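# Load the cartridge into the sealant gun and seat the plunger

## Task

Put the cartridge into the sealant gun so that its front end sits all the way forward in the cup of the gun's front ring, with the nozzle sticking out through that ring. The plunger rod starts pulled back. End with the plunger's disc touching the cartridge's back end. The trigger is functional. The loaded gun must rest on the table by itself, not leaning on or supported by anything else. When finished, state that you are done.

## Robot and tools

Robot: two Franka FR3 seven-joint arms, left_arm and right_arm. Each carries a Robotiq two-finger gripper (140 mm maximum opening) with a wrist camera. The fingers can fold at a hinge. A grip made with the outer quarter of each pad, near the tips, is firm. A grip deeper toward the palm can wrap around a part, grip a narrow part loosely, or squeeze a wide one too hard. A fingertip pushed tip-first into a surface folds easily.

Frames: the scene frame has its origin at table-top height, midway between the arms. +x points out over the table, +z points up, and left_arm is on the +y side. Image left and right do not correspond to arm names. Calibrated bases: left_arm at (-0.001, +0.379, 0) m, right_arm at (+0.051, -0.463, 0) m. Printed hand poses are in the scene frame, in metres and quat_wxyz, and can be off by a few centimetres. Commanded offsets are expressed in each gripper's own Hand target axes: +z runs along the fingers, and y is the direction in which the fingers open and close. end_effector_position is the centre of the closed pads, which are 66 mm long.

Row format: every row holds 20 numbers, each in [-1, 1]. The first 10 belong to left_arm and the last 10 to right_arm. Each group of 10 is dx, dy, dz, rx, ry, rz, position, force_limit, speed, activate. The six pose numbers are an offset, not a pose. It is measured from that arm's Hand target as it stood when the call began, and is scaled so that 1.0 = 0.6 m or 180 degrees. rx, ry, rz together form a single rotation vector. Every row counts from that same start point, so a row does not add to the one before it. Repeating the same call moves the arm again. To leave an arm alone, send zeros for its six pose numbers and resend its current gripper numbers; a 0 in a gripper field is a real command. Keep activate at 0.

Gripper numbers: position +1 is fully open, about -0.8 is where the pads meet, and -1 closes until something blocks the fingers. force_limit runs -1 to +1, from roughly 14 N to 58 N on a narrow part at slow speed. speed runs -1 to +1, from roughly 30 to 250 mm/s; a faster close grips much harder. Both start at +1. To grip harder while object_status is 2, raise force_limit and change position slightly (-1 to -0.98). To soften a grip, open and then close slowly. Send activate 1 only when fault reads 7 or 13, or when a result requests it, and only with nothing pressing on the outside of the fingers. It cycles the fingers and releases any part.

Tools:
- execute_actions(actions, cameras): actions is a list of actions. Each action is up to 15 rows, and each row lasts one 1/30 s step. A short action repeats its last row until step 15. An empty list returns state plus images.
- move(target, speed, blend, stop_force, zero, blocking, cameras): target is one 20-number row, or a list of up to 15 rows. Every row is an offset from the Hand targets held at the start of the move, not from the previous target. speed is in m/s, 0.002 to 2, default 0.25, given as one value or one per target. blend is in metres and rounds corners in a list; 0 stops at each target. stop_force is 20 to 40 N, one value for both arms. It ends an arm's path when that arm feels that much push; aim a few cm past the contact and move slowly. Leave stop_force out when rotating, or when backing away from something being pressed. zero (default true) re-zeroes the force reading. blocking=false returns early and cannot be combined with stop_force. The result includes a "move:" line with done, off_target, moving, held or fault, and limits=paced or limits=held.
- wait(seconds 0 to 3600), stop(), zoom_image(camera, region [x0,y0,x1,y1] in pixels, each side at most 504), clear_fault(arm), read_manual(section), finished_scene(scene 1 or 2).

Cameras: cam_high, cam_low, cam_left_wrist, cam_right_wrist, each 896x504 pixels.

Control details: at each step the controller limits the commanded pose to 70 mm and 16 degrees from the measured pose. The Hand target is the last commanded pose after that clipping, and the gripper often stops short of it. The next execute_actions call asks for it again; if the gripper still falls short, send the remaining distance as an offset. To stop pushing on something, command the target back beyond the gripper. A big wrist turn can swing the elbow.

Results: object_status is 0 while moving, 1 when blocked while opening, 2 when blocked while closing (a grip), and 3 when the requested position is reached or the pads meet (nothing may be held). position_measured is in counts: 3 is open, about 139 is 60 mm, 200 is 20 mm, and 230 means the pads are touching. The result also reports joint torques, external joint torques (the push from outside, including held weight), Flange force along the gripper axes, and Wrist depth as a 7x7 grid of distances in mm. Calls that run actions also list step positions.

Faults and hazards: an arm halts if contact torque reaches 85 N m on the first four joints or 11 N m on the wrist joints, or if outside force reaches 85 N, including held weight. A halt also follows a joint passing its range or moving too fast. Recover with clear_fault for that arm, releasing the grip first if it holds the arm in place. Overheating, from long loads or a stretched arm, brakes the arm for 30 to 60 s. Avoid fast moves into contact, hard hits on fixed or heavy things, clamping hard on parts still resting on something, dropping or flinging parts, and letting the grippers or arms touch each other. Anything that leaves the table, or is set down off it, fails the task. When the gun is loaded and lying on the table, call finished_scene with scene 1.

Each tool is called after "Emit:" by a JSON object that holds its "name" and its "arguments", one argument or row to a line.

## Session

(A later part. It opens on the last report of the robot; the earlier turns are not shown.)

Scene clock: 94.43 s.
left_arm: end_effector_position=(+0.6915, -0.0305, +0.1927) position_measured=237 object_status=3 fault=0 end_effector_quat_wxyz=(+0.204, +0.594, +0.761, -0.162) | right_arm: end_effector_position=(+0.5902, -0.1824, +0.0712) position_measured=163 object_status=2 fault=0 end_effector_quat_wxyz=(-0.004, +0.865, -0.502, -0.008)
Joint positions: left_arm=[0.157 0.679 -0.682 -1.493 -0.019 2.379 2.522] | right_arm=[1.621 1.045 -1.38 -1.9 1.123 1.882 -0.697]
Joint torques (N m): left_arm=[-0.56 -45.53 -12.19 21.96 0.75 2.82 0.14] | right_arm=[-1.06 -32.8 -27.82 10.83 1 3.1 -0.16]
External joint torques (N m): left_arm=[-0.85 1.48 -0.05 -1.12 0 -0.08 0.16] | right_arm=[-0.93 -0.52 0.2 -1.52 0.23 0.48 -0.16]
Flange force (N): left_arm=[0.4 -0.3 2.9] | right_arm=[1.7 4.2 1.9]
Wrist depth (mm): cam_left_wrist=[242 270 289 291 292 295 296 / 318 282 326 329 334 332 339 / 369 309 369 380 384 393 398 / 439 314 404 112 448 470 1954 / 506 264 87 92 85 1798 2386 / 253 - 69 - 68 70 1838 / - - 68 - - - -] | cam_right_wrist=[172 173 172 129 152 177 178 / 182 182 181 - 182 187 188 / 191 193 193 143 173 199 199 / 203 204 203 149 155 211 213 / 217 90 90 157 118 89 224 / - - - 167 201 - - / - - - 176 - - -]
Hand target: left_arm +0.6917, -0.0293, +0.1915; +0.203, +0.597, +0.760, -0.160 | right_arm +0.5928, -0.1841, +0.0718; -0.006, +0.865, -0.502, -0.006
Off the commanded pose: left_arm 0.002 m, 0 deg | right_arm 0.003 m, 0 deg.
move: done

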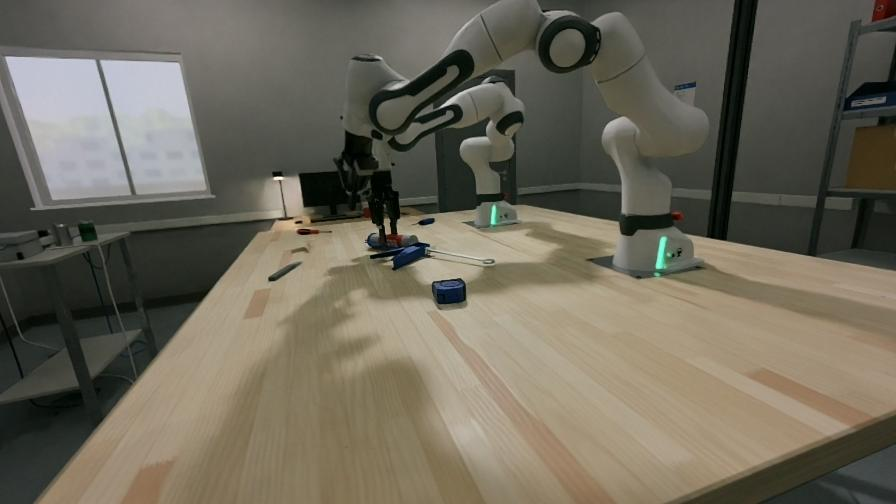

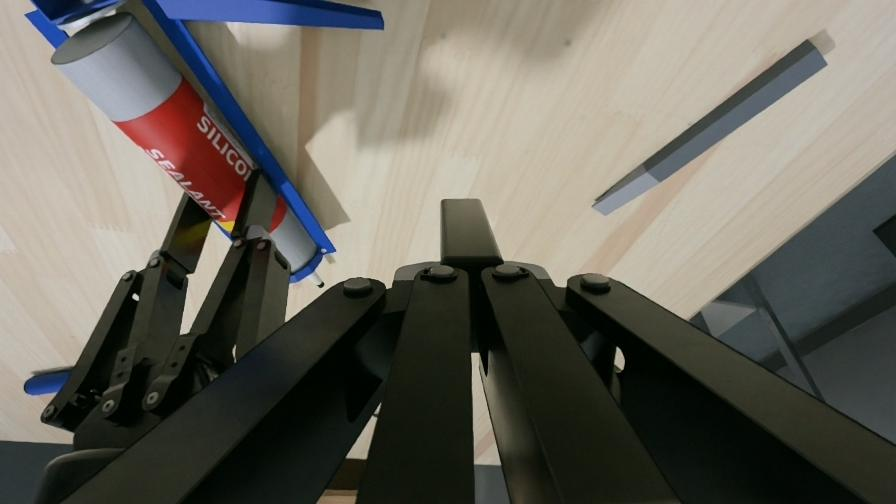

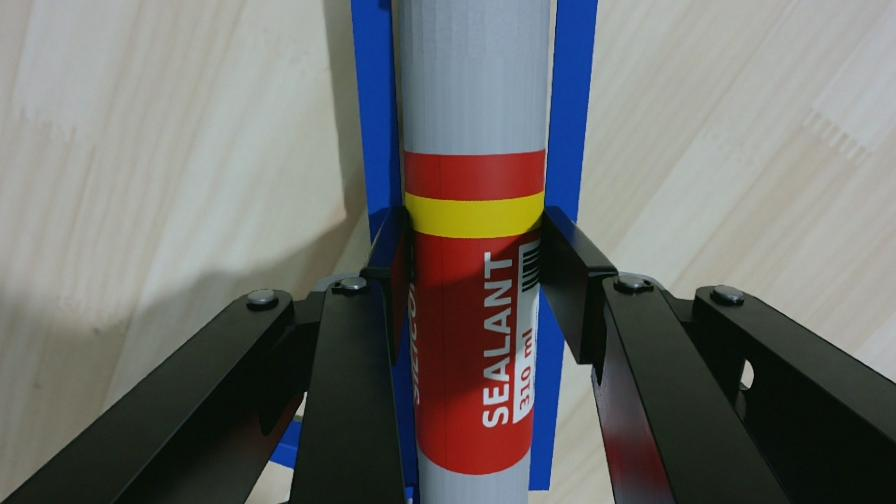

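Emit:
{"name": "move", "arguments": {
  "target": [0,0,0,0,0,0,-1,0,1,0, 0.0010,0,0.0067,0,0.008,0,-1,1,-1,0],
  "speed": 0.02,
  "cameras": ["cam_low","cam_left_wrist","cam_right_wrist"]
}}

Emit:
{"name": "zoom_image", "arguments": {
  "camera": "cam_left_wrist",
  "region": [270, 230, 330, 290]
}}

Emit:
{"name": "zoom_image", "arguments": {
  "camera": "cam_low",
  "region": [350, 215, 440, 265]
}}

Emit:
{"name": "zoom_image", "arguments": {
  "camera": "cam_left_wrist",
  "region": [0, 0, 360, 300]
}}

Scene clock: 96.10 s.
left_arm: end_effector_position=(+0.6915, -0.0305, +0.1927) position_measured=237 object_status=3 fault=0 end_effector_quat_wxyz=(+0.204, +0.594, +0.761, -0.162) | right_arm: end_effector_position=(+0.5900, -0.1824, +0.0670) position_measured=163 object_status=2 fault=0 end_effector_quat_wxyz=(+0.002, +0.867, -0.498, +0.001)
Joint positions: left_arm=[0.157 0.679 -0.682 -1.493 -0.019 2.379 2.522] | right_arm=[1.632 1.062 -1.379 -1.903 1.123 1.893 -0.697]
Joint torques (N m): left_arm=[-0.55 -45.52 -12.17 21.95 0.76 2.84 0.11] | right_arm=[-0.68 -31.73 -28.69 10.08 1.04 3.36 0.24]
External joint torques (N m): left_arm=[-0.46 1.61 0.25 -1.1 0.01 -0.06 0.12] | right_arm=[-0.68 0.69 -0.4 -1.99 0.29 0.7 0.24]
Flange force (N): left_arm=[0.8 0.0 2.9] | right_arm=[0.4 6.2 2.2]
Wrist depth (mm): cam_left_wrist=[245 271 286 290 293 294 298 / 320 283 325 331 334 334 340 / 369 324 364 382 387 395 397 / 436 305 396 112 445 462 1969 / 488 261 87 92 85 1894 2256 / 244 - 69 - 68 70 - / - - 68 - - - -] | cam_right_wrist=[168 170 170 - 151 175 175 / 178 179 179 145 159 184 185 / 188 188 189 142 167 194 195 / 198 200 199 149 156 205 207 / 211 91 90 157 117 89 218 / - - - 168 195 - - / - - - 176 - - -]
Hand target: left_arm +0.6917, -0.0293, +0.1915; +0.203, +0.597, +0.760, -0.160 | right_arm +0.5931, -0.1845, +0.0678; +0.000, +0.865, -0.502, +0.005
Off the commanded pose: left_arm 0.002 m, 0 deg | right_arm 0.004 m, 1 deg.
move: off_target (right_arm)

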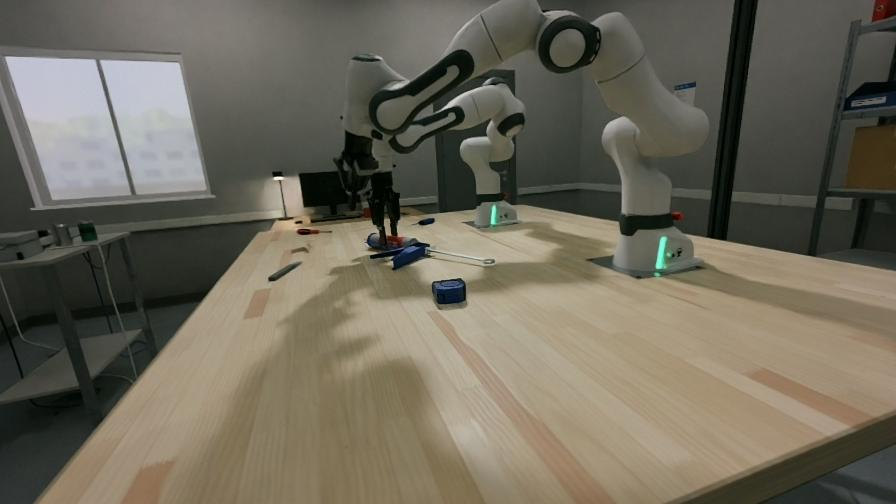

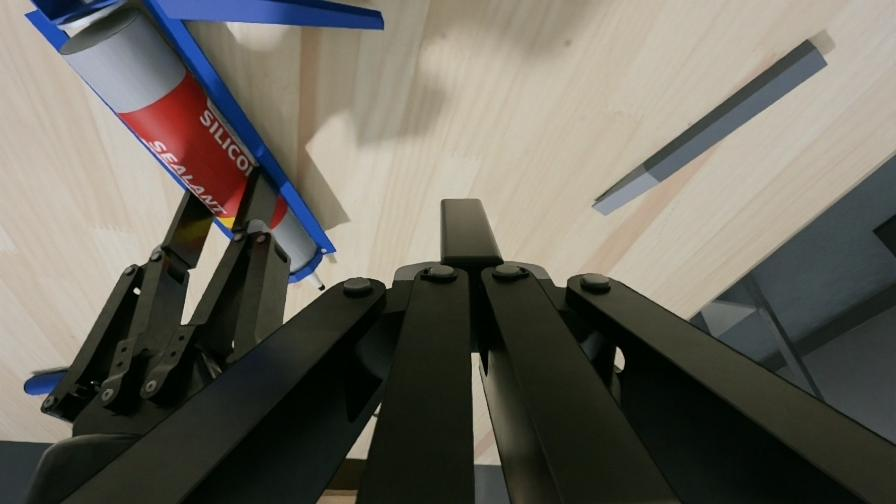

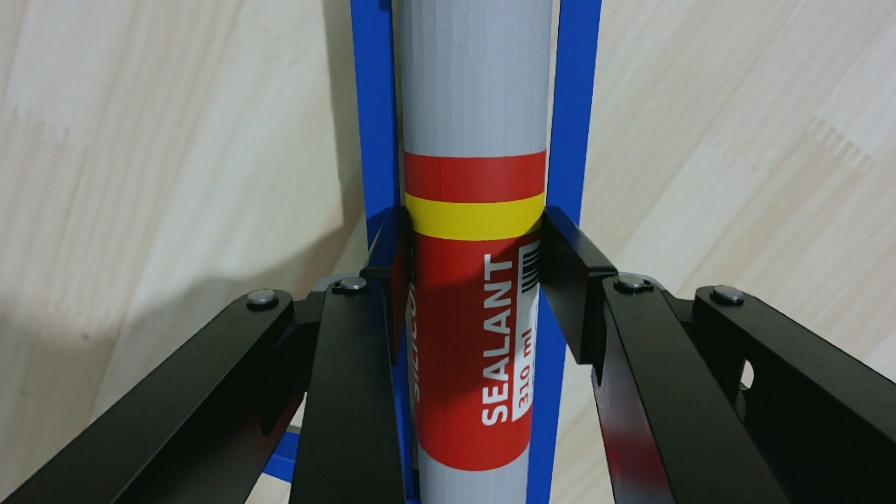

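Scaled by 8.400 from the camera's image (finer frame: 1280x720).

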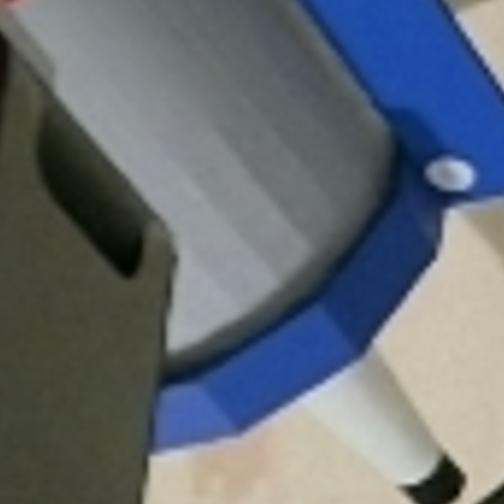

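Scaled by 5.600 from the camera's image (finer frame: 1280x720).

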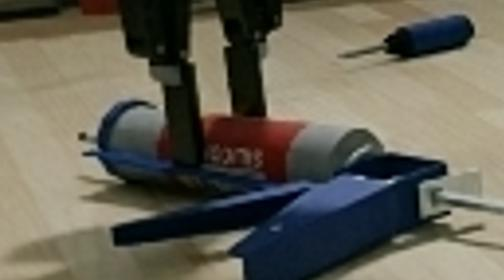

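Scaled by 1.400 from the camera's image (finer frame: 1280x720).

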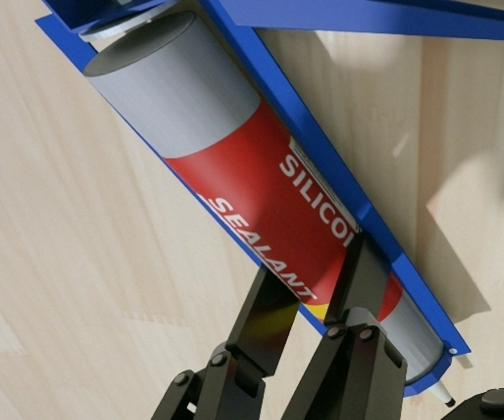

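Emit:
{"name": "zoom_image", "arguments": {
  "camera": "cam_left_wrist",
  "region": [20, 0, 180, 90]
}}

Emit:
{"name": "zoom_image", "arguments": {
  "camera": "cam_low",
  "region": [395, 225, 445, 260]
}}

Emit:
{"name": "zoom_image", "arguments": {
  "camera": "cam_right_wrist",
  "region": [320, 0, 620, 230]
}}

Scaled by 3.150 from the camera's image (finer frame: 1280x720).

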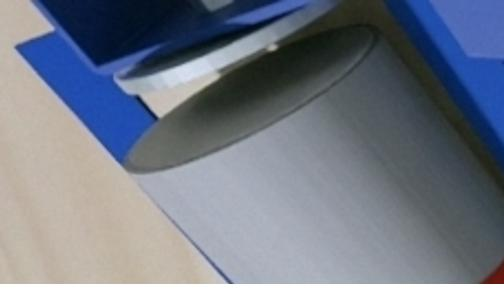

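Scaled by 10.080 from the camera's image (finer frame: 1280x720).

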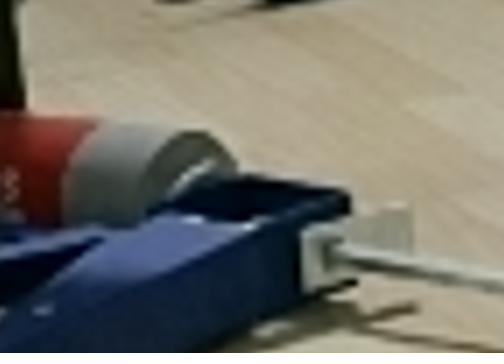

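Scaled by 1.680 from the camera's image (finer frame: 1280x720).

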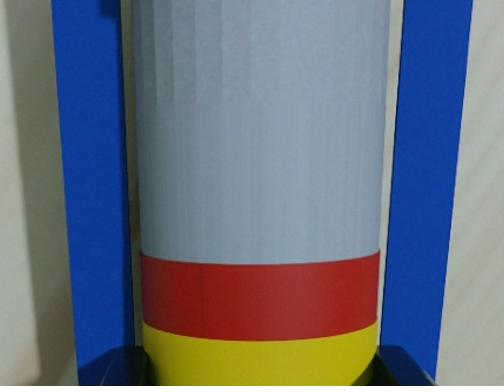

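Emit:
{"name": "move", "arguments": {
  "target": [0,0,0,0,0,0,-1,0,1,0, 0.0010,-0.0028,0,0,0,0.0061,-1,1,-1,0],
  "speed": 0.02,
  "cameras": ["cam_right_wrist"]
}}

Emit:
{"name": "zoom_image", "arguments": {
  "camera": "cam_right_wrist",
  "region": [320, 0, 620, 230]
}}

Scene clock: 98.23 s.
left_arm: end_effector_position=(+0.6915, -0.0305, +0.1927) position_measured=237 object_status=3 fault=0 end_effector_quat_wxyz=(+0.204, +0.594, +0.761, -0.162) | right_arm: end_effector_position=(+0.5916, -0.1819, +0.0670) position_measured=163 object_status=2 fault=0 end_effector_quat_wxyz=(+0.001, +0.864, -0.504, +0.002)
Joint positions: left_arm=[0.157 0.679 -0.682 -1.493 -0.019 2.379 2.522] | right_arm=[1.63 1.066 -1.38 -1.899 1.126 1.893 -0.683]
Joint velocities: left_arm=[within noise] | right_arm=[0 0.001 0.001 0.001 0.002 -0.001 0.005]
Joint torques (N m): left_arm=[-0.55 -45.55 -12.15 21.98 0.75 2.83 0.11] | right_arm=[-2.03 -31.66 -28.6 10.81 0.91 3.1 0.34]
External joint torques (N m): left_arm=[-0.41 1.6 0.31 -1.1 0 -0.08 0.13] | right_arm=[-2.11 0.68 -0.5 -1.12 0.16 0.47 0.34]
Flange force (N): left_arm=[0.9 0.0 2.8] | right_arm=[2.9 -1.5 2.2]
Wrist depth (mm): cam_left_wrist=[244 269 288 291 293 295 297 / 319 289 326 332 333 332 340 / 368 324 369 382 387 393 396 / 437 306 402 112 446 470 1909 / 492 262 87 92 85 1894 2319 / 244 - 69 - 68 71 - / - - 68 - - - -] | cam_right_wrist=[169 170 170 129 151 174 175 / 178 179 180 135 159 184 184 / 188 189 189 142 167 194 195 / 198 200 198 149 156 205 207 / 211 91 90 157 118 89 218 / - - - 169 194 - - / - - - 175 - - -]
Hand target: left_arm +0.6917, -0.0293, +0.1915; +0.203, +0.597, +0.760, -0.160 | right_arm +0.5949, -0.1842, +0.0678; +0.000, +0.860, -0.510, +0.005
Off the commanded pose: left_arm 0.002 m, 0 deg | right_arm 0.004 m, 1 deg.
move: off_target (right_arm)

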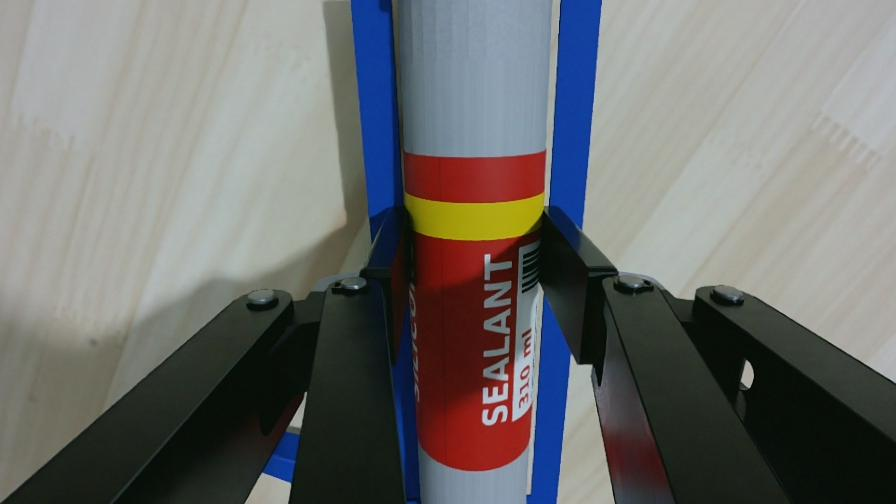

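Scaled by 1.680 from the camera's image (finer frame: 1280x720).

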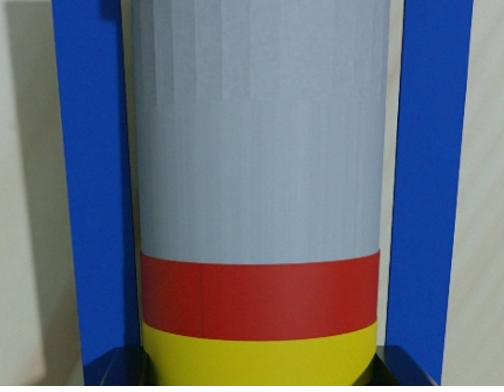

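Emit:
{"name": "execute_actions", "arguments": {
  "actions": [
    [[0,0,0,0,0,0,-1,0,1,0,0,0,0,0,0,0,-0.25,1,-1,0]],
    [[0,0,0,0,0,0,-1,0,1,0,0,0,0,0,0,0,-0.24,1,-1,0]],
    [[0,0,0,0,0,0,-1,0,1,0,0,0,0,0,0,0,-0.23,1,-1,0]],
    [[0,0,0,0,0,0,-1,0,1,0,0,0,0,0,0,0,-0.22,1,-1,0]],
    [[0,0,0,0,0,0,-1,0,1,0,0,0,0,0,0,0,-0.21,1,-1,0]],
    [[0,0,0,0,0,0,-1,0,1,0,0,0,0,0,0,0,-0.20,1,-1,0]],
    [[0,0,0,0,0,0,-1,0,1,0,0,0,0,0,0,0,-0.19,1,-1,0]]
  ],
  "cameras": ["cam_left_wrist","cam_right_wrist","cam_low"]
}}

Emit:
{"name": "zoom_image", "arguments": {
  "camera": "cam_left_wrist",
  "region": [0, 0, 360, 300]
}}

Emit:
{"name": "zoom_image", "arguments": {
  "camera": "cam_low",
  "region": [350, 215, 440, 265]
}}

Scene clock: 102.30 s.
left_arm: end_effector_position=(+0.6915, -0.0305, +0.1927) position_measured=237 object_status=3 fault=0 end_effector_quat_wxyz=(+0.204, +0.594, +0.761, -0.162) | right_arm: end_effector_position=(+0.5932, -0.1836, +0.0675) position_measured=153 object_status=3 fault=0 end_effector_quat_wxyz=(+0.001, +0.862, -0.506, +0.003)
Joint positions: left_arm=[0.157 0.679 -0.682 -1.493 -0.019 2.379 2.522] | right_arm=[1.628 1.067 -1.381 -1.899 1.128 1.893 -0.681]
Joint torques (N m): left_arm=[-0.52 -45.57 -12.15 21.99 0.75 2.82 0.1] | right_arm=[-0.4 -31.84 -27.84 10.77 0.79 2.69 0.39]
External joint torques (N m): left_arm=[-0.53 1.61 0.21 -1.1 0 -0.09 0.11] | right_arm=[-0.38 0.64 0.55 -1.21 0.04 0.02 0.39]
External joint torques at the end of the 3rd action: left_arm=[-0.72 1.54 0.09 -1.08 0 -0.08 0.13] | right_arm=[-1.69 0.55 -0.74 -1.21 -0.11 0.34 0.39]
External joint torques at the end of the 4th action: left_arm=[-0.63 1.44 0.13 -1.09 -0.01 -0.06 0.18] | right_arm=[-1.44 0.36 -0.94 -1.12 -0.12 0.51 0.35]
External joint torques at the end of the 5th action: left_arm=[-0.51 1.7 0.22 -1.13 -0.01 -0.08 0.16] | right_arm=[-0.48 0.71 0.48 -1.21 0.04 0.02 0.4]
External joint torques at the end of the 6th action: left_arm=[-0.53 1.62 0.23 -1.08 -0.01 -0.08 0.15] | right_arm=[-0.34 0.53 0.47 -1.08 0.04 0.04 0.35]
Flange force (N): left_arm=[0.6 0.1 2.9] | right_arm=[-0.1 2.1 2.0]
Flange force at the end of the 3rd action (N): left_arm=[0.3 0.1 3.0] | right_arm=[2.1 0.2 0.8]
Flange force at the end of the 4th action (N): left_arm=[0.8 -0.3 2.7] | right_arm=[1.8 1.2 0.3]
Flange force at the end of the 5th action (N): left_arm=[0.8 0.1 3.0] | right_arm=[0.1 1.9 2.0]
Flange force at the end of the 6th action (N): left_arm=[0.6 0.2 2.9] | right_arm=[-0.1 1.9 1.7]
Wrist depth (mm): cam_left_wrist=[253 268 290 290 292 296 298 / 327 288 327 330 334 333 342 / 370 327 365 382 387 393 398 / 436 315 403 112 447 471 1969 / 506 263 87 92 85 1838 2363 / 250 - 69 - 68 71 - / - - 68 - - - -] | cam_right_wrist=[171 171 170 133 151 175 175 / 179 180 180 137 160 184 185 / 189 190 190 145 167 194 195 / 200 200 199 151 157 206 206 / 212 91 90 162 126 89 217 / - - - 175 198 - - / - - - 189 - - -]
Hand target: left_arm +0.6917, -0.0293, +0.1915; +0.203, +0.597, +0.760, -0.160 | right_arm +0.5949, -0.1842, +0.0678; +0.000, +0.860, -0.510, +0.005
Off the commanded pose: left_arm 0.002 m, 0 deg | right_arm 0.002 m, 1 deg.
Step readings (end_effector_position of left_arm | right_arm; steps 1 to 15: 1st action; 16 to 30: 2nd action; 31 to 45: 3rd action; 46 to 60: 4th action; 61 to 75: 5th action; 76 to 90: 6th action; 91 to 105: 7th action):
0: (+0.6915, -0.0305, +0.1927) | (+0.5917, -0.1819, +0.0670)
1: (+0.6915, -0.0305, +0.1927) | (+0.5917, -0.1819, +0.0670)
2: (+0.6915, -0.0305, +0.1927) | (+0.5917, -0.1819, +0.0670)
4: (+0.6915, -0.0305, +0.1927) | (+0.5917, -0.1819, +0.0669)
8: (+0.6915, -0.0305, +0.1927) | (+0.5917, -0.1819, +0.0668)
15: (+0.6915, -0.0305, +0.1927) | (+0.5917, -0.1819, +0.0668)
16: (+0.6915, -0.0305, +0.1927) | (+0.5917, -0.1819, +0.0668)
17: (+0.6915, -0.0305, +0.1927) | (+0.5917, -0.1819, +0.0668)
19: (+0.6915, -0.0305, +0.1927) | (+0.5918, -0.1819, +0.0668)
23: (+0.6915, -0.0305, +0.1927) | (+0.5918, -0.1819, +0.0668)
30: (+0.6915, -0.0305, +0.1927) | (+0.5918, -0.1819, +0.0668)
31: (+0.6915, -0.0305, +0.1927) | (+0.5918, -0.1819, +0.0668)
32: (+0.6915, -0.0305, +0.1927) | (+0.5918, -0.1819, +0.0668)
34: (+0.6915, -0.0305, +0.1927) | (+0.5918, -0.1819, +0.0667)
38: (+0.6915, -0.0305, +0.1927) | (+0.5918, -0.1819, +0.0667)
45: (+0.6915, -0.0305, +0.1927) | (+0.5918, -0.1819, +0.0667)
46: (+0.6915, -0.0305, +0.1927) | (+0.5918, -0.1819, +0.0667)
47: (+0.6915, -0.0305, +0.1927) | (+0.5919, -0.1819, +0.0667)
49: (+0.6915, -0.0305, +0.1927) | (+0.5919, -0.1821, +0.0667)
53: (+0.6915, -0.0305, +0.1927) | (+0.5920, -0.1821, +0.0667)
60: (+0.6915, -0.0305, +0.1927) | (+0.5920, -0.1821, +0.0667)
61: (+0.6915, -0.0305, +0.1927) | (+0.5920, -0.1821, +0.0667)
62: (+0.6915, -0.0305, +0.1927) | (+0.5920, -0.1821, +0.0667)
64: (+0.6915, -0.0305, +0.1927) | (+0.5924, -0.1826, +0.0670)
68: (+0.6915, -0.0305, +0.1927) | (+0.5931, -0.1834, +0.0675)
75: (+0.6915, -0.0305, +0.1927) | (+0.5931, -0.1835, +0.0675)
76: (+0.6915, -0.0305, +0.1927) | (+0.5931, -0.1835, +0.0675)
77: (+0.6915, -0.0305, +0.1927) | (+0.5931, -0.1835, +0.0675)
79: (+0.6915, -0.0305, +0.1927) | (+0.5931, -0.1835, +0.0675)
83: (+0.6915, -0.0305, +0.1927) | (+0.5931, -0.1836, +0.0675)
90: (+0.6915, -0.0305, +0.1927) | (+0.5932, -0.1836, +0.0675)
91: (+0.6915, -0.0305, +0.1927) | (+0.5932, -0.1836, +0.0675)
92: (+0.6915, -0.0305, +0.1927) | (+0.5932, -0.1836, +0.0675)
94: (+0.6915, -0.0305, +0.1927) | (+0.5932, -0.1836, +0.0675)
98: (+0.6915, -0.0305, +0.1927) | (+0.5932, -0.1836, +0.0675)
105: (+0.6915, -0.0305, +0.1927) | (+0.5932, -0.1836, +0.0675)
Images, in order (width x height): cam_low 896x504, cam_left_wrist 896x504, cam_right_wrist 896x504.

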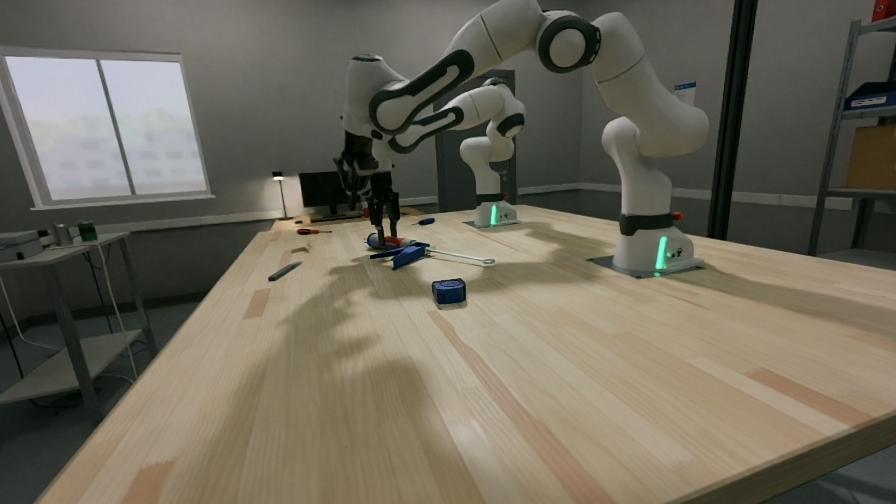

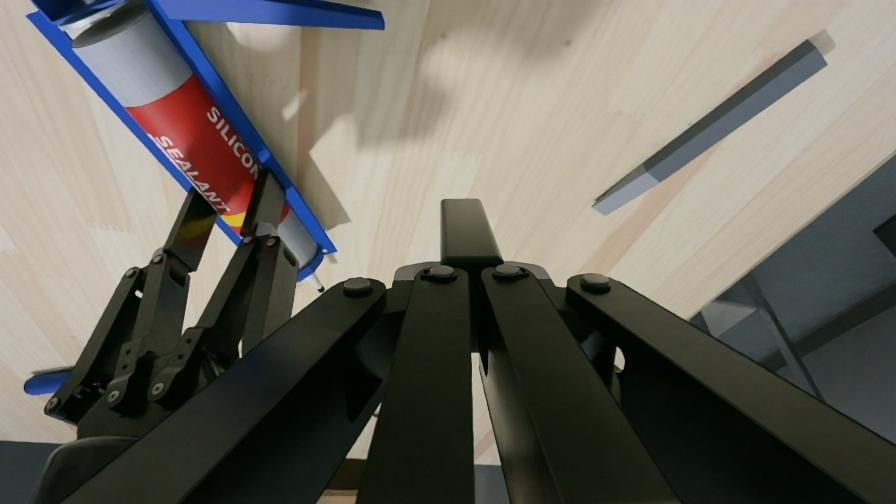

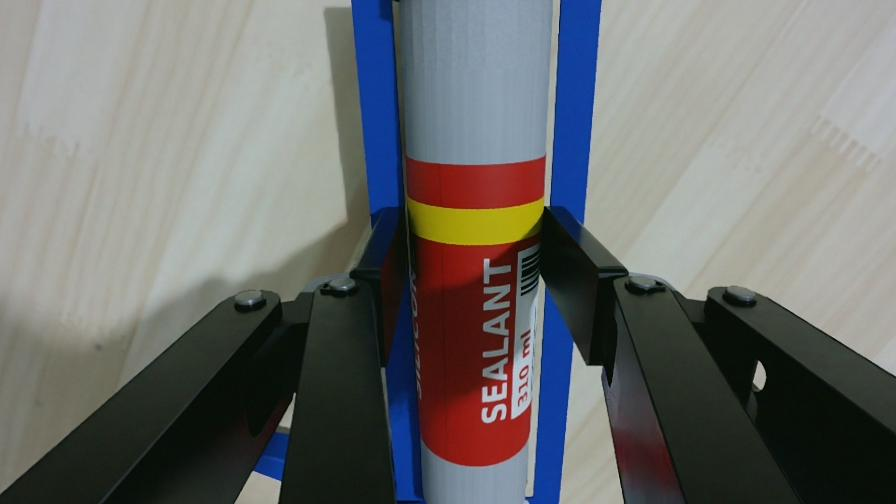

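Scaled by 1.400 from the camera's image (finer frame: 1280x720).

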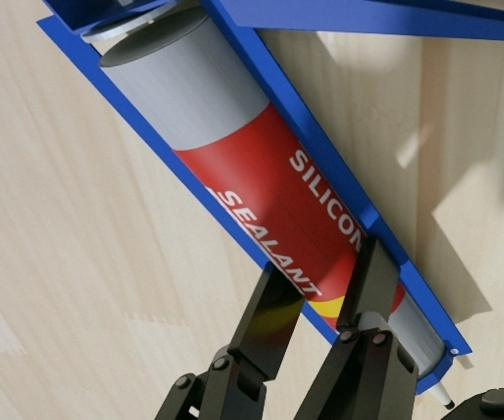

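Scaled by 5.600 from the camera's image (finer frame: 1280x720).

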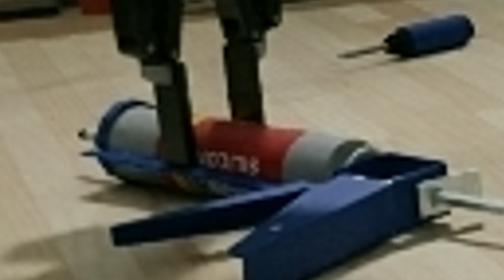

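Emit:
{"name": "execute_actions", "arguments": {
  "actions": [
    [[0,0,0,0,0,0,-1,0,1,0,0,0,0,0,0,0,-0.18,1,-1,0]],
    [[0,0,0,0,0,0,-1,0,1,0,0,0,0,0,0,0,-0.17,1,-1,0]],
    [[0,0,0,0,0,0,-1,0,1,0,0,0,0,0,0,0,-0.15,1,-1,0]],
    [[0,0,0,0,0,0,-1,0,1,0,0,0,0,0,0,0,-0.12,1,-1,0]],
    [[0,0,0,0,0,0,-1,0,1,0,0,0,0,0,0,0,-0.06,1,-1,0]]
  ],
  "cameras": ["cam_left_wrist","cam_right_wrist","cam_low"]
}}

Emit:
{"name": "zoom_image", "arguments": {
  "camera": "cam_left_wrist",
  "region": [0, 0, 360, 300]
}}

Emit:
{"name": "zoom_image", "arguments": {
  "camera": "cam_low",
  "region": [350, 215, 440, 265]
}}

Emit:
{"name": "zoom_image", "arguments": {
  "camera": "cam_left_wrist",
  "region": [20, 0, 180, 90]
}}

Scene clock: 105.40 s.
left_arm: end_effector_position=(+0.6915, -0.0305, +0.1927) position_measured=237 object_status=3 fault=0 end_effector_quat_wxyz=(+0.204, +0.594, +0.761, -0.162) | right_arm: end_effector_position=(+0.5932, -0.1836, +0.0675) position_measured=136 object_status=3 fault=0 end_effector_quat_wxyz=(+0.001, +0.862, -0.506, +0.003)
Joint positions: left_arm=[0.157 0.679 -0.682 -1.493 -0.019 2.379 2.522] | right_arm=[1.628 1.067 -1.381 -1.899 1.128 1.893 -0.681]
Joint torques (N m): left_arm=[-0.53 -45.56 -12.19 21.99 0.75 2.84 0.12] | right_arm=[-0.41 -31.81 -27.89 10.74 0.77 2.68 0.37]
External joint torques (N m): left_arm=[-0.76 1.64 0.05 -1.21 0 -0.09 0.14] | right_arm=[-0.45 0.72 0.49 -1.26 0.02 0.01 0.37]
External joint torques at the end of the 1st action: left_arm=[-0.51 1.66 0.28 -1.1 0 -0.07 0.16] | right_arm=[-0.42 0.57 0.48 -1.16 0.03 0.01 0.38]
External joint torques at the end of the 2nd action: left_arm=[-0.62 1.46 0.11 -1.08 0 -0.07 0.16] | right_arm=[-0.43 0.64 0.54 -1.11 0.03 0.02 0.37]
External joint torques at the end of the 3rd action: left_arm=[-0.34 1.72 0.34 -1.19 0 -0.07 0.14] | right_arm=[-0.3 0.54 0.5 -1.05 0.05 0.02 0.36]
External joint torques at the end of the 4th action: left_arm=[-0.29 1.57 0.38 -0.98 -0.01 -0.05 0.17] | right_arm=[-0.39 0.58 0.44 -1.12 0.03 0.03 0.4]
Flange force (N): left_arm=[0.6 -0.2 3.1] | right_arm=[0.0 2.1 2.0]
Flange force at the end of the 1st action (N): left_arm=[0.7 0.3 3.0] | right_arm=[0.0 1.9 1.8]
Flange force at the end of the 2nd action (N): left_arm=[0.7 -0.2 2.7] | right_arm=[0.0 1.6 2.0]
Flange force at the end of the 3rd action (N): left_arm=[1.2 -0.1 2.9] | right_arm=[-0.2 1.9 1.8]
Flange force at the end of the 4th action (N): left_arm=[0.9 0.4 2.7] | right_arm=[-0.1 1.9 1.7]
Wrist depth (mm): cam_left_wrist=[253 265 288 291 293 297 297 / 320 283 325 331 334 332 341 / 370 329 367 381 387 393 398 / 435 327 393 112 445 466 1954 / 490 272 87 92 85 1909 2196 / 249 - 69 - 68 70 2034 / - - 68 - - - -] | cam_right_wrist=[170 171 170 129 151 175 176 / 179 180 181 137 160 184 185 / 189 190 190 145 167 194 195 / 199 201 197 154 145 206 206 / 209 91 110 163 161 89 215 / - - - 175 201 - - / - - - 196 217 - -]
Hand target: left_arm +0.6917, -0.0293, +0.1915; +0.203, +0.597, +0.760, -0.160 | right_arm +0.5949, -0.1842, +0.0678; +0.000, +0.860, -0.510, +0.005
Off the commanded pose: left_arm 0.002 m, 0 deg | right_arm 0.002 m, 1 deg.
Step readings (end_effector_position of left_arm | right_arm; steps 1 to 15: 1st action; 16 to 30: 2nd action; 31 to 45: 3rd action; 46 to 60: 4th action; 61 to 75: 5th action):
0: (+0.6915, -0.0305, +0.1927) | (+0.5932, -0.1836, +0.0675)
1: (+0.6915, -0.0305, +0.1927) | (+0.5932, -0.1836, +0.0675)
2: (+0.6915, -0.0305, +0.1927) | (+0.5932, -0.1836, +0.0675)
4: (+0.6915, -0.0305, +0.1927) | (+0.5932, -0.1836, +0.0675)
8: (+0.6915, -0.0305, +0.1927) | (+0.5932, -0.1836, +0.0675)
15: (+0.6915, -0.0305, +0.1927) | (+0.5932, -0.1836, +0.0675)
16: (+0.6915, -0.0305, +0.1927) | (+0.5932, -0.1836, +0.0675)
17: (+0.6915, -0.0305, +0.1927) | (+0.5932, -0.1836, +0.0675)
19: (+0.6915, -0.0305, +0.1927) | (+0.5932, -0.1836, +0.0675)
23: (+0.6915, -0.0305, +0.1927) | (+0.5932, -0.1836, +0.0675)
30: (+0.6915, -0.0305, +0.1927) | (+0.5932, -0.1836, +0.0675)
31: (+0.6915, -0.0305, +0.1927) | (+0.5932, -0.1836, +0.0675)
32: (+0.6915, -0.0305, +0.1927) | (+0.5932, -0.1836, +0.0675)
34: (+0.6915, -0.0305, +0.1927) | (+0.5932, -0.1836, +0.0675)
38: (+0.6915, -0.0305, +0.1927) | (+0.5932, -0.1836, +0.0675)
45: (+0.6915, -0.0305, +0.1927) | (+0.5932, -0.1836, +0.0675)
46: (+0.6915, -0.0305, +0.1927) | (+0.5932, -0.1836, +0.0675)
47: (+0.6915, -0.0305, +0.1927) | (+0.5932, -0.1836, +0.0675)
49: (+0.6915, -0.0305, +0.1927) | (+0.5932, -0.1836, +0.0675)
53: (+0.6915, -0.0305, +0.1927) | (+0.5932, -0.1836, +0.0675)
60: (+0.6915, -0.0305, +0.1927) | (+0.5932, -0.1836, +0.0675)
61: (+0.6915, -0.0305, +0.1927) | (+0.5932, -0.1836, +0.0675)
62: (+0.6915, -0.0305, +0.1927) | (+0.5932, -0.1836, +0.0675)
64: (+0.6915, -0.0305, +0.1927) | (+0.5932, -0.1836, +0.0675)
68: (+0.6915, -0.0305, +0.1927) | (+0.5932, -0.1836, +0.0675)
75: (+0.6915, -0.0305, +0.1927) | (+0.5932, -0.1836, +0.0675)
Images, in order (width x height): cam_low 896x504, cam_left_wrist 896x504, cam_right_wrist 896x504.

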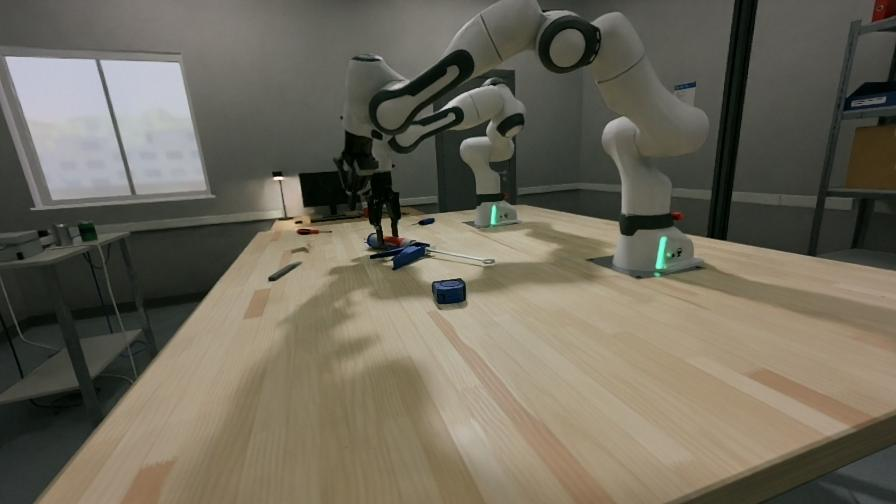

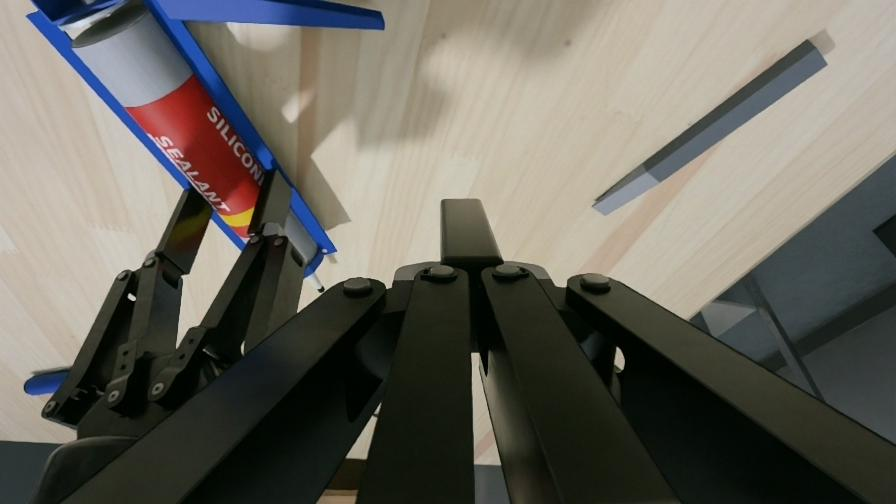

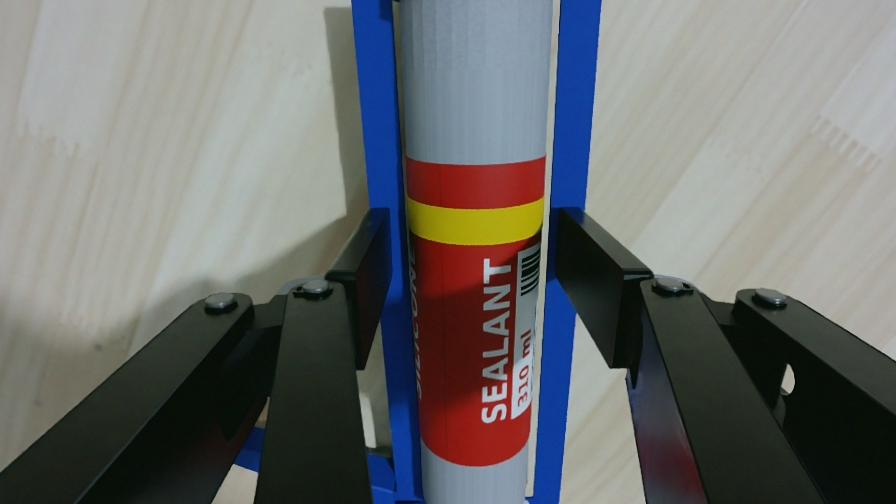

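Scaled by 1.400 from the camera's image (finer frame: 1280x720).

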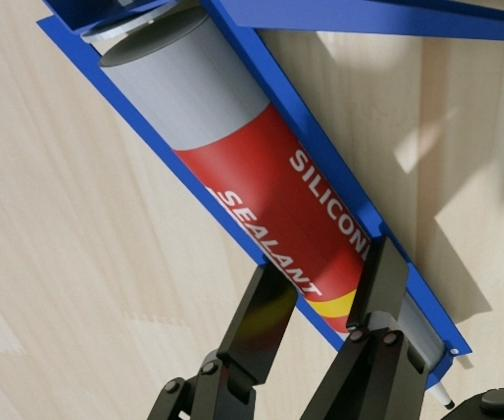

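Scaled by 5.600 from the camera's image (finer frame: 1280x720).

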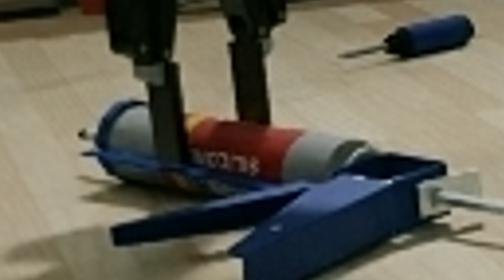

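Scaled by 3.150 from the camera's image (finer frame: 1280x720).

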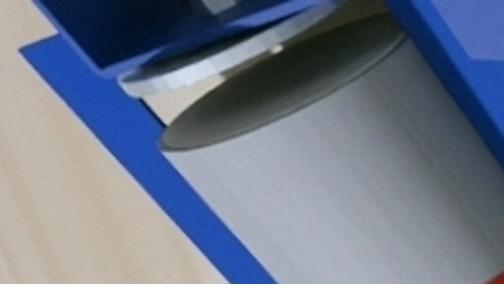

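Emit:
{"name": "move", "arguments": {
  "target": [0.1572,-0.2600,-0.2992,-0.1324,0.1291,-0.4946,-1,0,1,0, 0,0,0,0,0,0,0.43,1,-1,0],
  "speed": 0.4,
  "cameras": ["cam_high","cam_left_wrist","cam_right_wrist"]
}}

Scene clock: 111.83 s.
left_arm: end_effector_position=(+0.5000, +0.1002, +0.3006) position_measured=237 object_status=3 fault=0 end_effector_quat_wxyz=(+0.000, -0.129, +0.992, -0.003) | right_arm: end_effector_position=(+0.5932, -0.1836, +0.0675) position_measured=75 object_status=3 fault=0 end_effector_quat_wxyz=(+0.001, +0.862, -0.506, +0.003)
Joint positions: left_arm=[-0.006 0.034 -0.459 -1.822 0.011 1.855 0.797] | right_arm=[1.628 1.067 -1.381 -1.899 1.128 1.893 -0.681]
Joint velocities: left_arm=[0.001 0 0 0.001 0.001 0 -0.005] | right_arm=[within noise]
Joint torques (N m): left_arm=[-1.01 -29.41 -0.78 23.65 1.12 2.41 -0.21] | right_arm=[-0.41 -31.82 -27.85 10.84 0.79 2.68 0.39]
External joint torques (N m): left_arm=[-1.01 1.53 -0.31 -1.27 0.39 -0.11 -0.21] | right_arm=[-0.45 0.59 0.41 -1.07 0.04 0.03 0.39]
Flange force (N): left_arm=[-0.3 -2.5 3.1] | right_arm=[0.0 1.6 1.7]
Wrist depth (mm): cam_left_wrist=[402 397 396 405 404 404 407 / 398 387 419 426 428 423 428 / 400 448 429 452 453 452 454 / 467 476 469 112 474 462 487 / 505 498 87 92 85 502 518 / 535 - 69 - 68 70 544 / - - 68 - - - -] | cam_right_wrist=[170 171 170 132 151 175 175 / 179 179 181 135 160 184 185 / 188 190 190 145 169 194 196 / 199 199 145 153 171 201 207 / - 89 211 163 215 114 - / - - 228 175 227 232 - / - - 215 209 243 - -]
Hand target: left_arm +0.4997, +0.1004, +0.3001; +0.000, -0.131, +0.991, -0.001 | right_arm +0.5949, -0.1842, +0.0678; +0.000, +0.860, -0.510, +0.005
Off the commanded pose: left_arm 0.001 m, 0 deg | right_arm 0.002 m, 1 deg.
move: done; limits=paced

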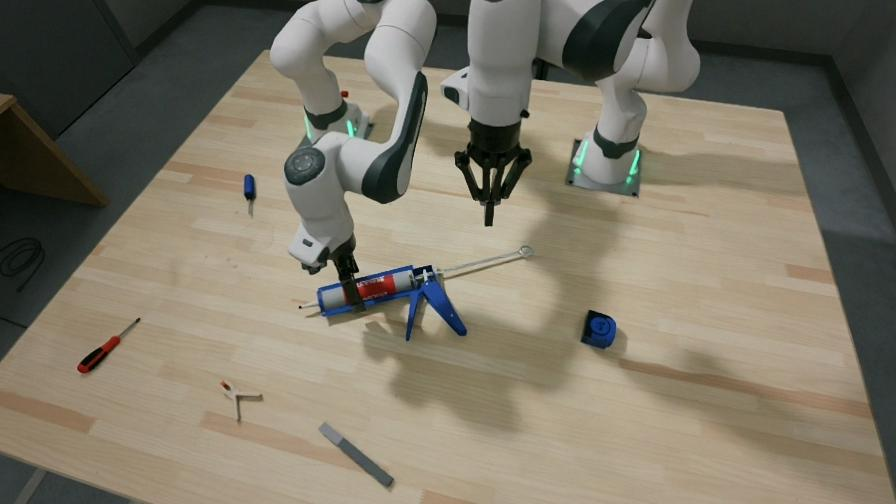

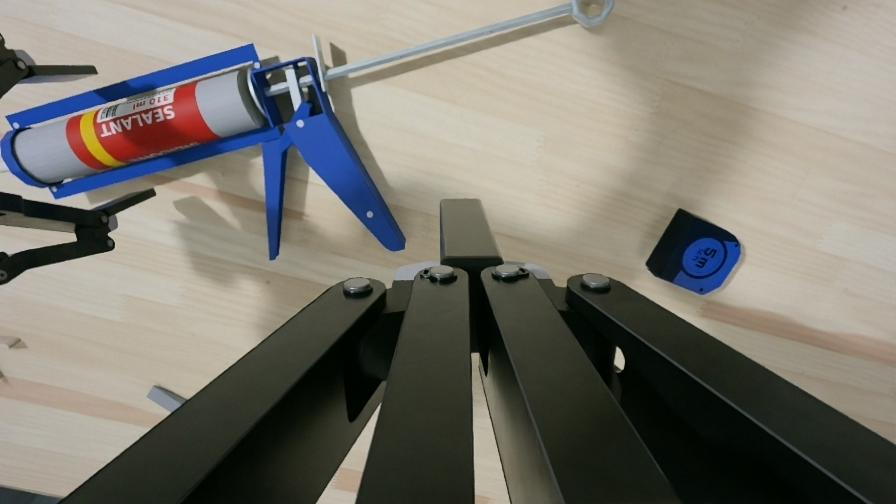

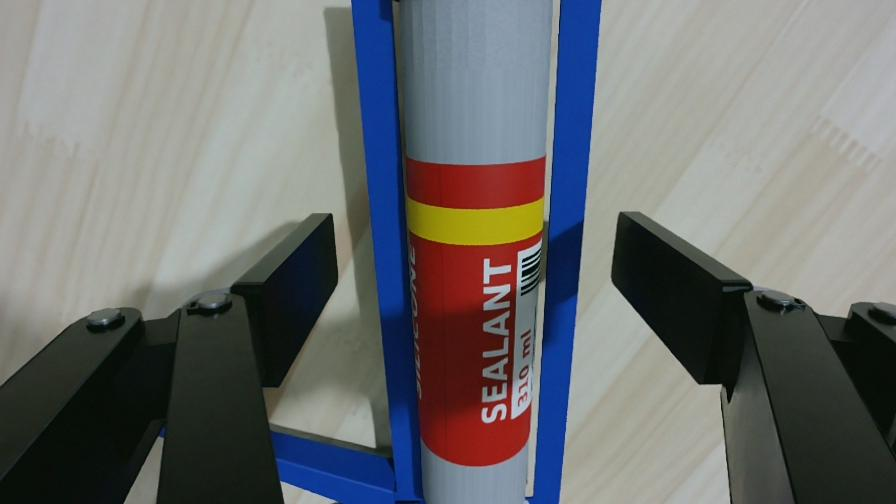

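Emit:
{"name": "zoom_image", "arguments": {
  "camera": "cam_left_wrist",
  "region": [0, 30, 290, 210]
}}

Emit:
{"name": "zoom_image", "arguments": {
  "camera": "cam_left_wrist",
  "region": [220, 0, 640, 270]
}}

Emit:
{"name": "zoom_image", "arguments": {
  "camera": "cam_high",
  "region": [290, 230, 550, 350]
}}

Scaled by 1.738 from the camera's image (finer frame: 1280x720).

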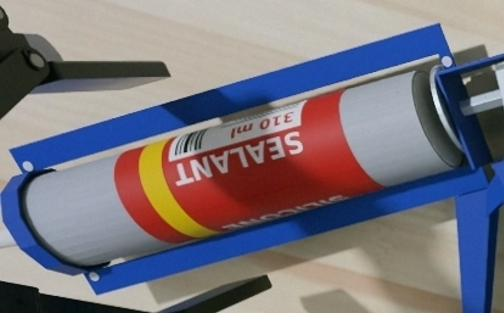

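Scaled by 1.200 from the camera's image (finer frame: 1280x720).

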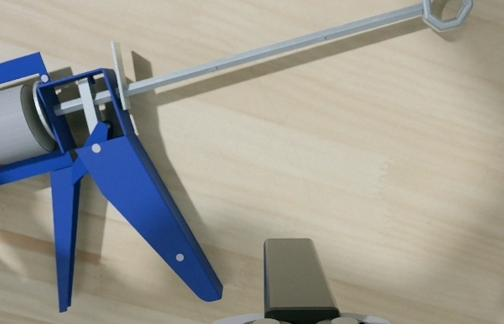

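Scaled by 1.938 from the camera's image (finer frame: 1280x720).

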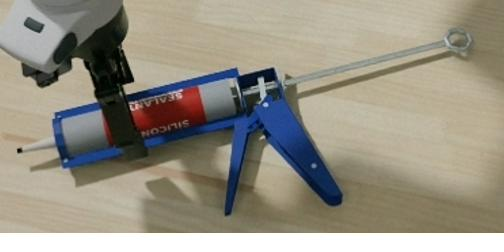

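Emit:
{"name": "move", "arguments": {
  "target": [0.2130,0.2558,0.3002,0,0,-0.5744,-1,0,1,0, 0,0.0008,0.0300,0,0,0,0.43,1,-1,0],
  "speed": 0.4,
  "cameras": ["cam_high","cam_left_wrist","cam_right_wrist"]
}}

Scene clock: 117.37 s.
left_arm: end_effector_position=(+0.3359, +0.2161, +0.1192) position_measured=237 object_status=3 fault=0 end_effector_quat_wxyz=(+0.000, +0.856, -0.516, -0.001) | right_arm: end_effector_position=(+0.5938, -0.1834, +0.0507) position_measured=75 object_status=3 fault=0 end_effector_quat_wxyz=(+0.001, +0.861, -0.509, +0.004)
Joint positions: left_arm=[0.329 -0.503 -0.772 -2.73 -0.465 2.297 -0.588] | right_arm=[1.617 1.082 -1.352 -1.902 1.15 1.919 -0.681]
Joint velocities: left_arm=[0 0 0.001 -0.001 -0.001 0.001 -0.004] | right_arm=[within noise]
Joint torques (N m): left_arm=[-0.13 -9.26 7.34 19.43 0.22 2.79 -0.37] | right_arm=[-0.47 -33.11 -27.06 9.75 0.9 2.81 0.06]
External joint torques (N m): left_arm=[-0.15 -1 -0.14 -1.1 -0.37 0.14 -0.37] | right_arm=[-0.56 -0.17 1.27 -1.82 0.16 0.14 0.06]
Flange force (N): left_arm=[-4.3 5.5 -0.5] | right_arm=[0.8 4.5 3.0]
Wrist depth (mm): cam_left_wrist=[237 237 239 238 239 239 240 / 250 250 252 248 251 251 253 / 264 263 263 265 264 264 266 / 272 279 275 117 277 278 279 / 294 292 87 92 85 292 297 / 309 - 69 - 68 70 314 / - - 68 - - - -] | cam_right_wrist=[156 156 155 115 133 159 160 / 163 165 163 122 140 168 168 / 172 173 174 128 148 177 178 / 182 181 158 136 149 135 189 / - 89 191 144 166 114 - / - - 208 155 185 209 - / - - 216 166 220 - -]
Hand target: left_arm +0.3365, +0.2153, +0.1199; +0.001, +0.859, -0.512, +0.000 | right_arm +0.5946, -0.1845, +0.0498; +0.000, +0.860, -0.510, +0.005
Off the commanded pose: left_arm 0.001 m, 1 deg | right_arm 0.002 m, 0 deg.
move: done

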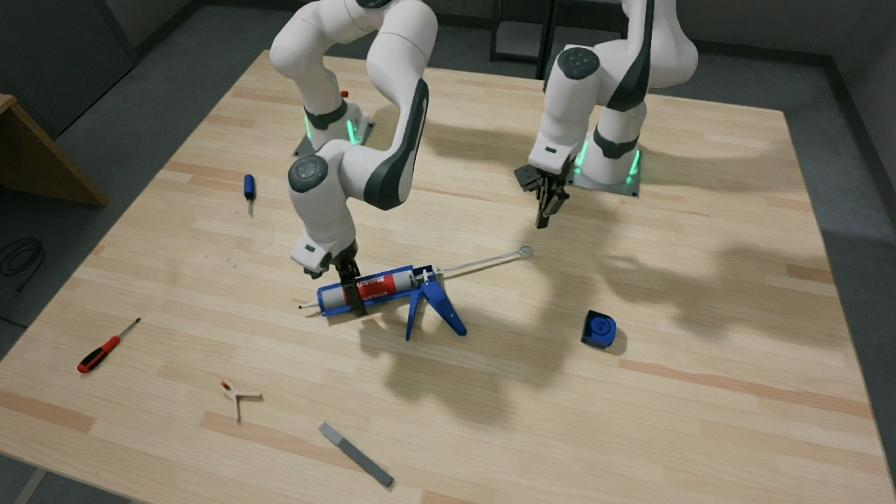

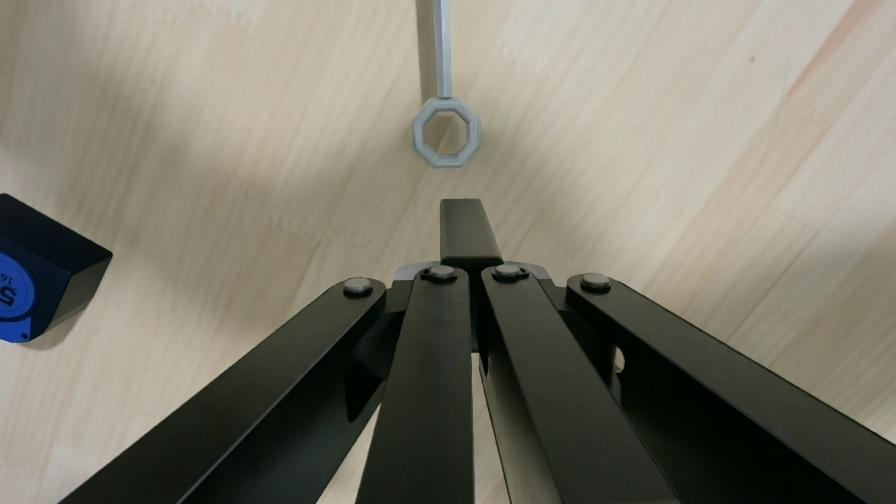

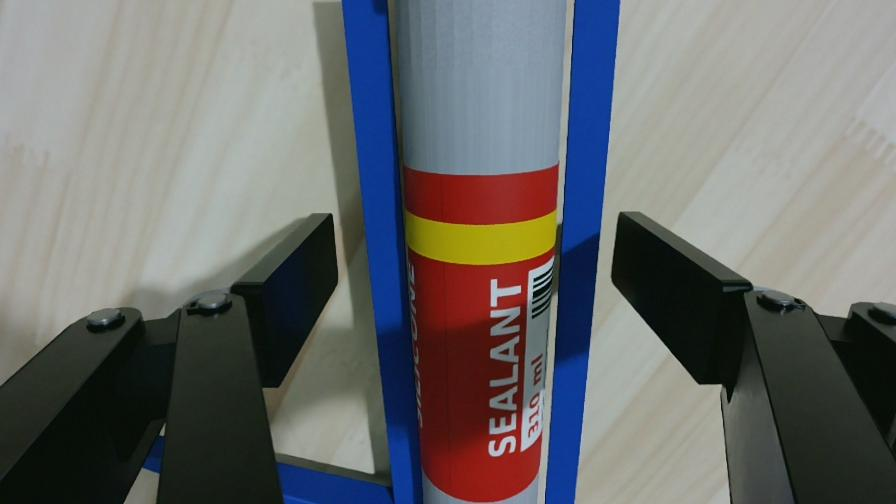

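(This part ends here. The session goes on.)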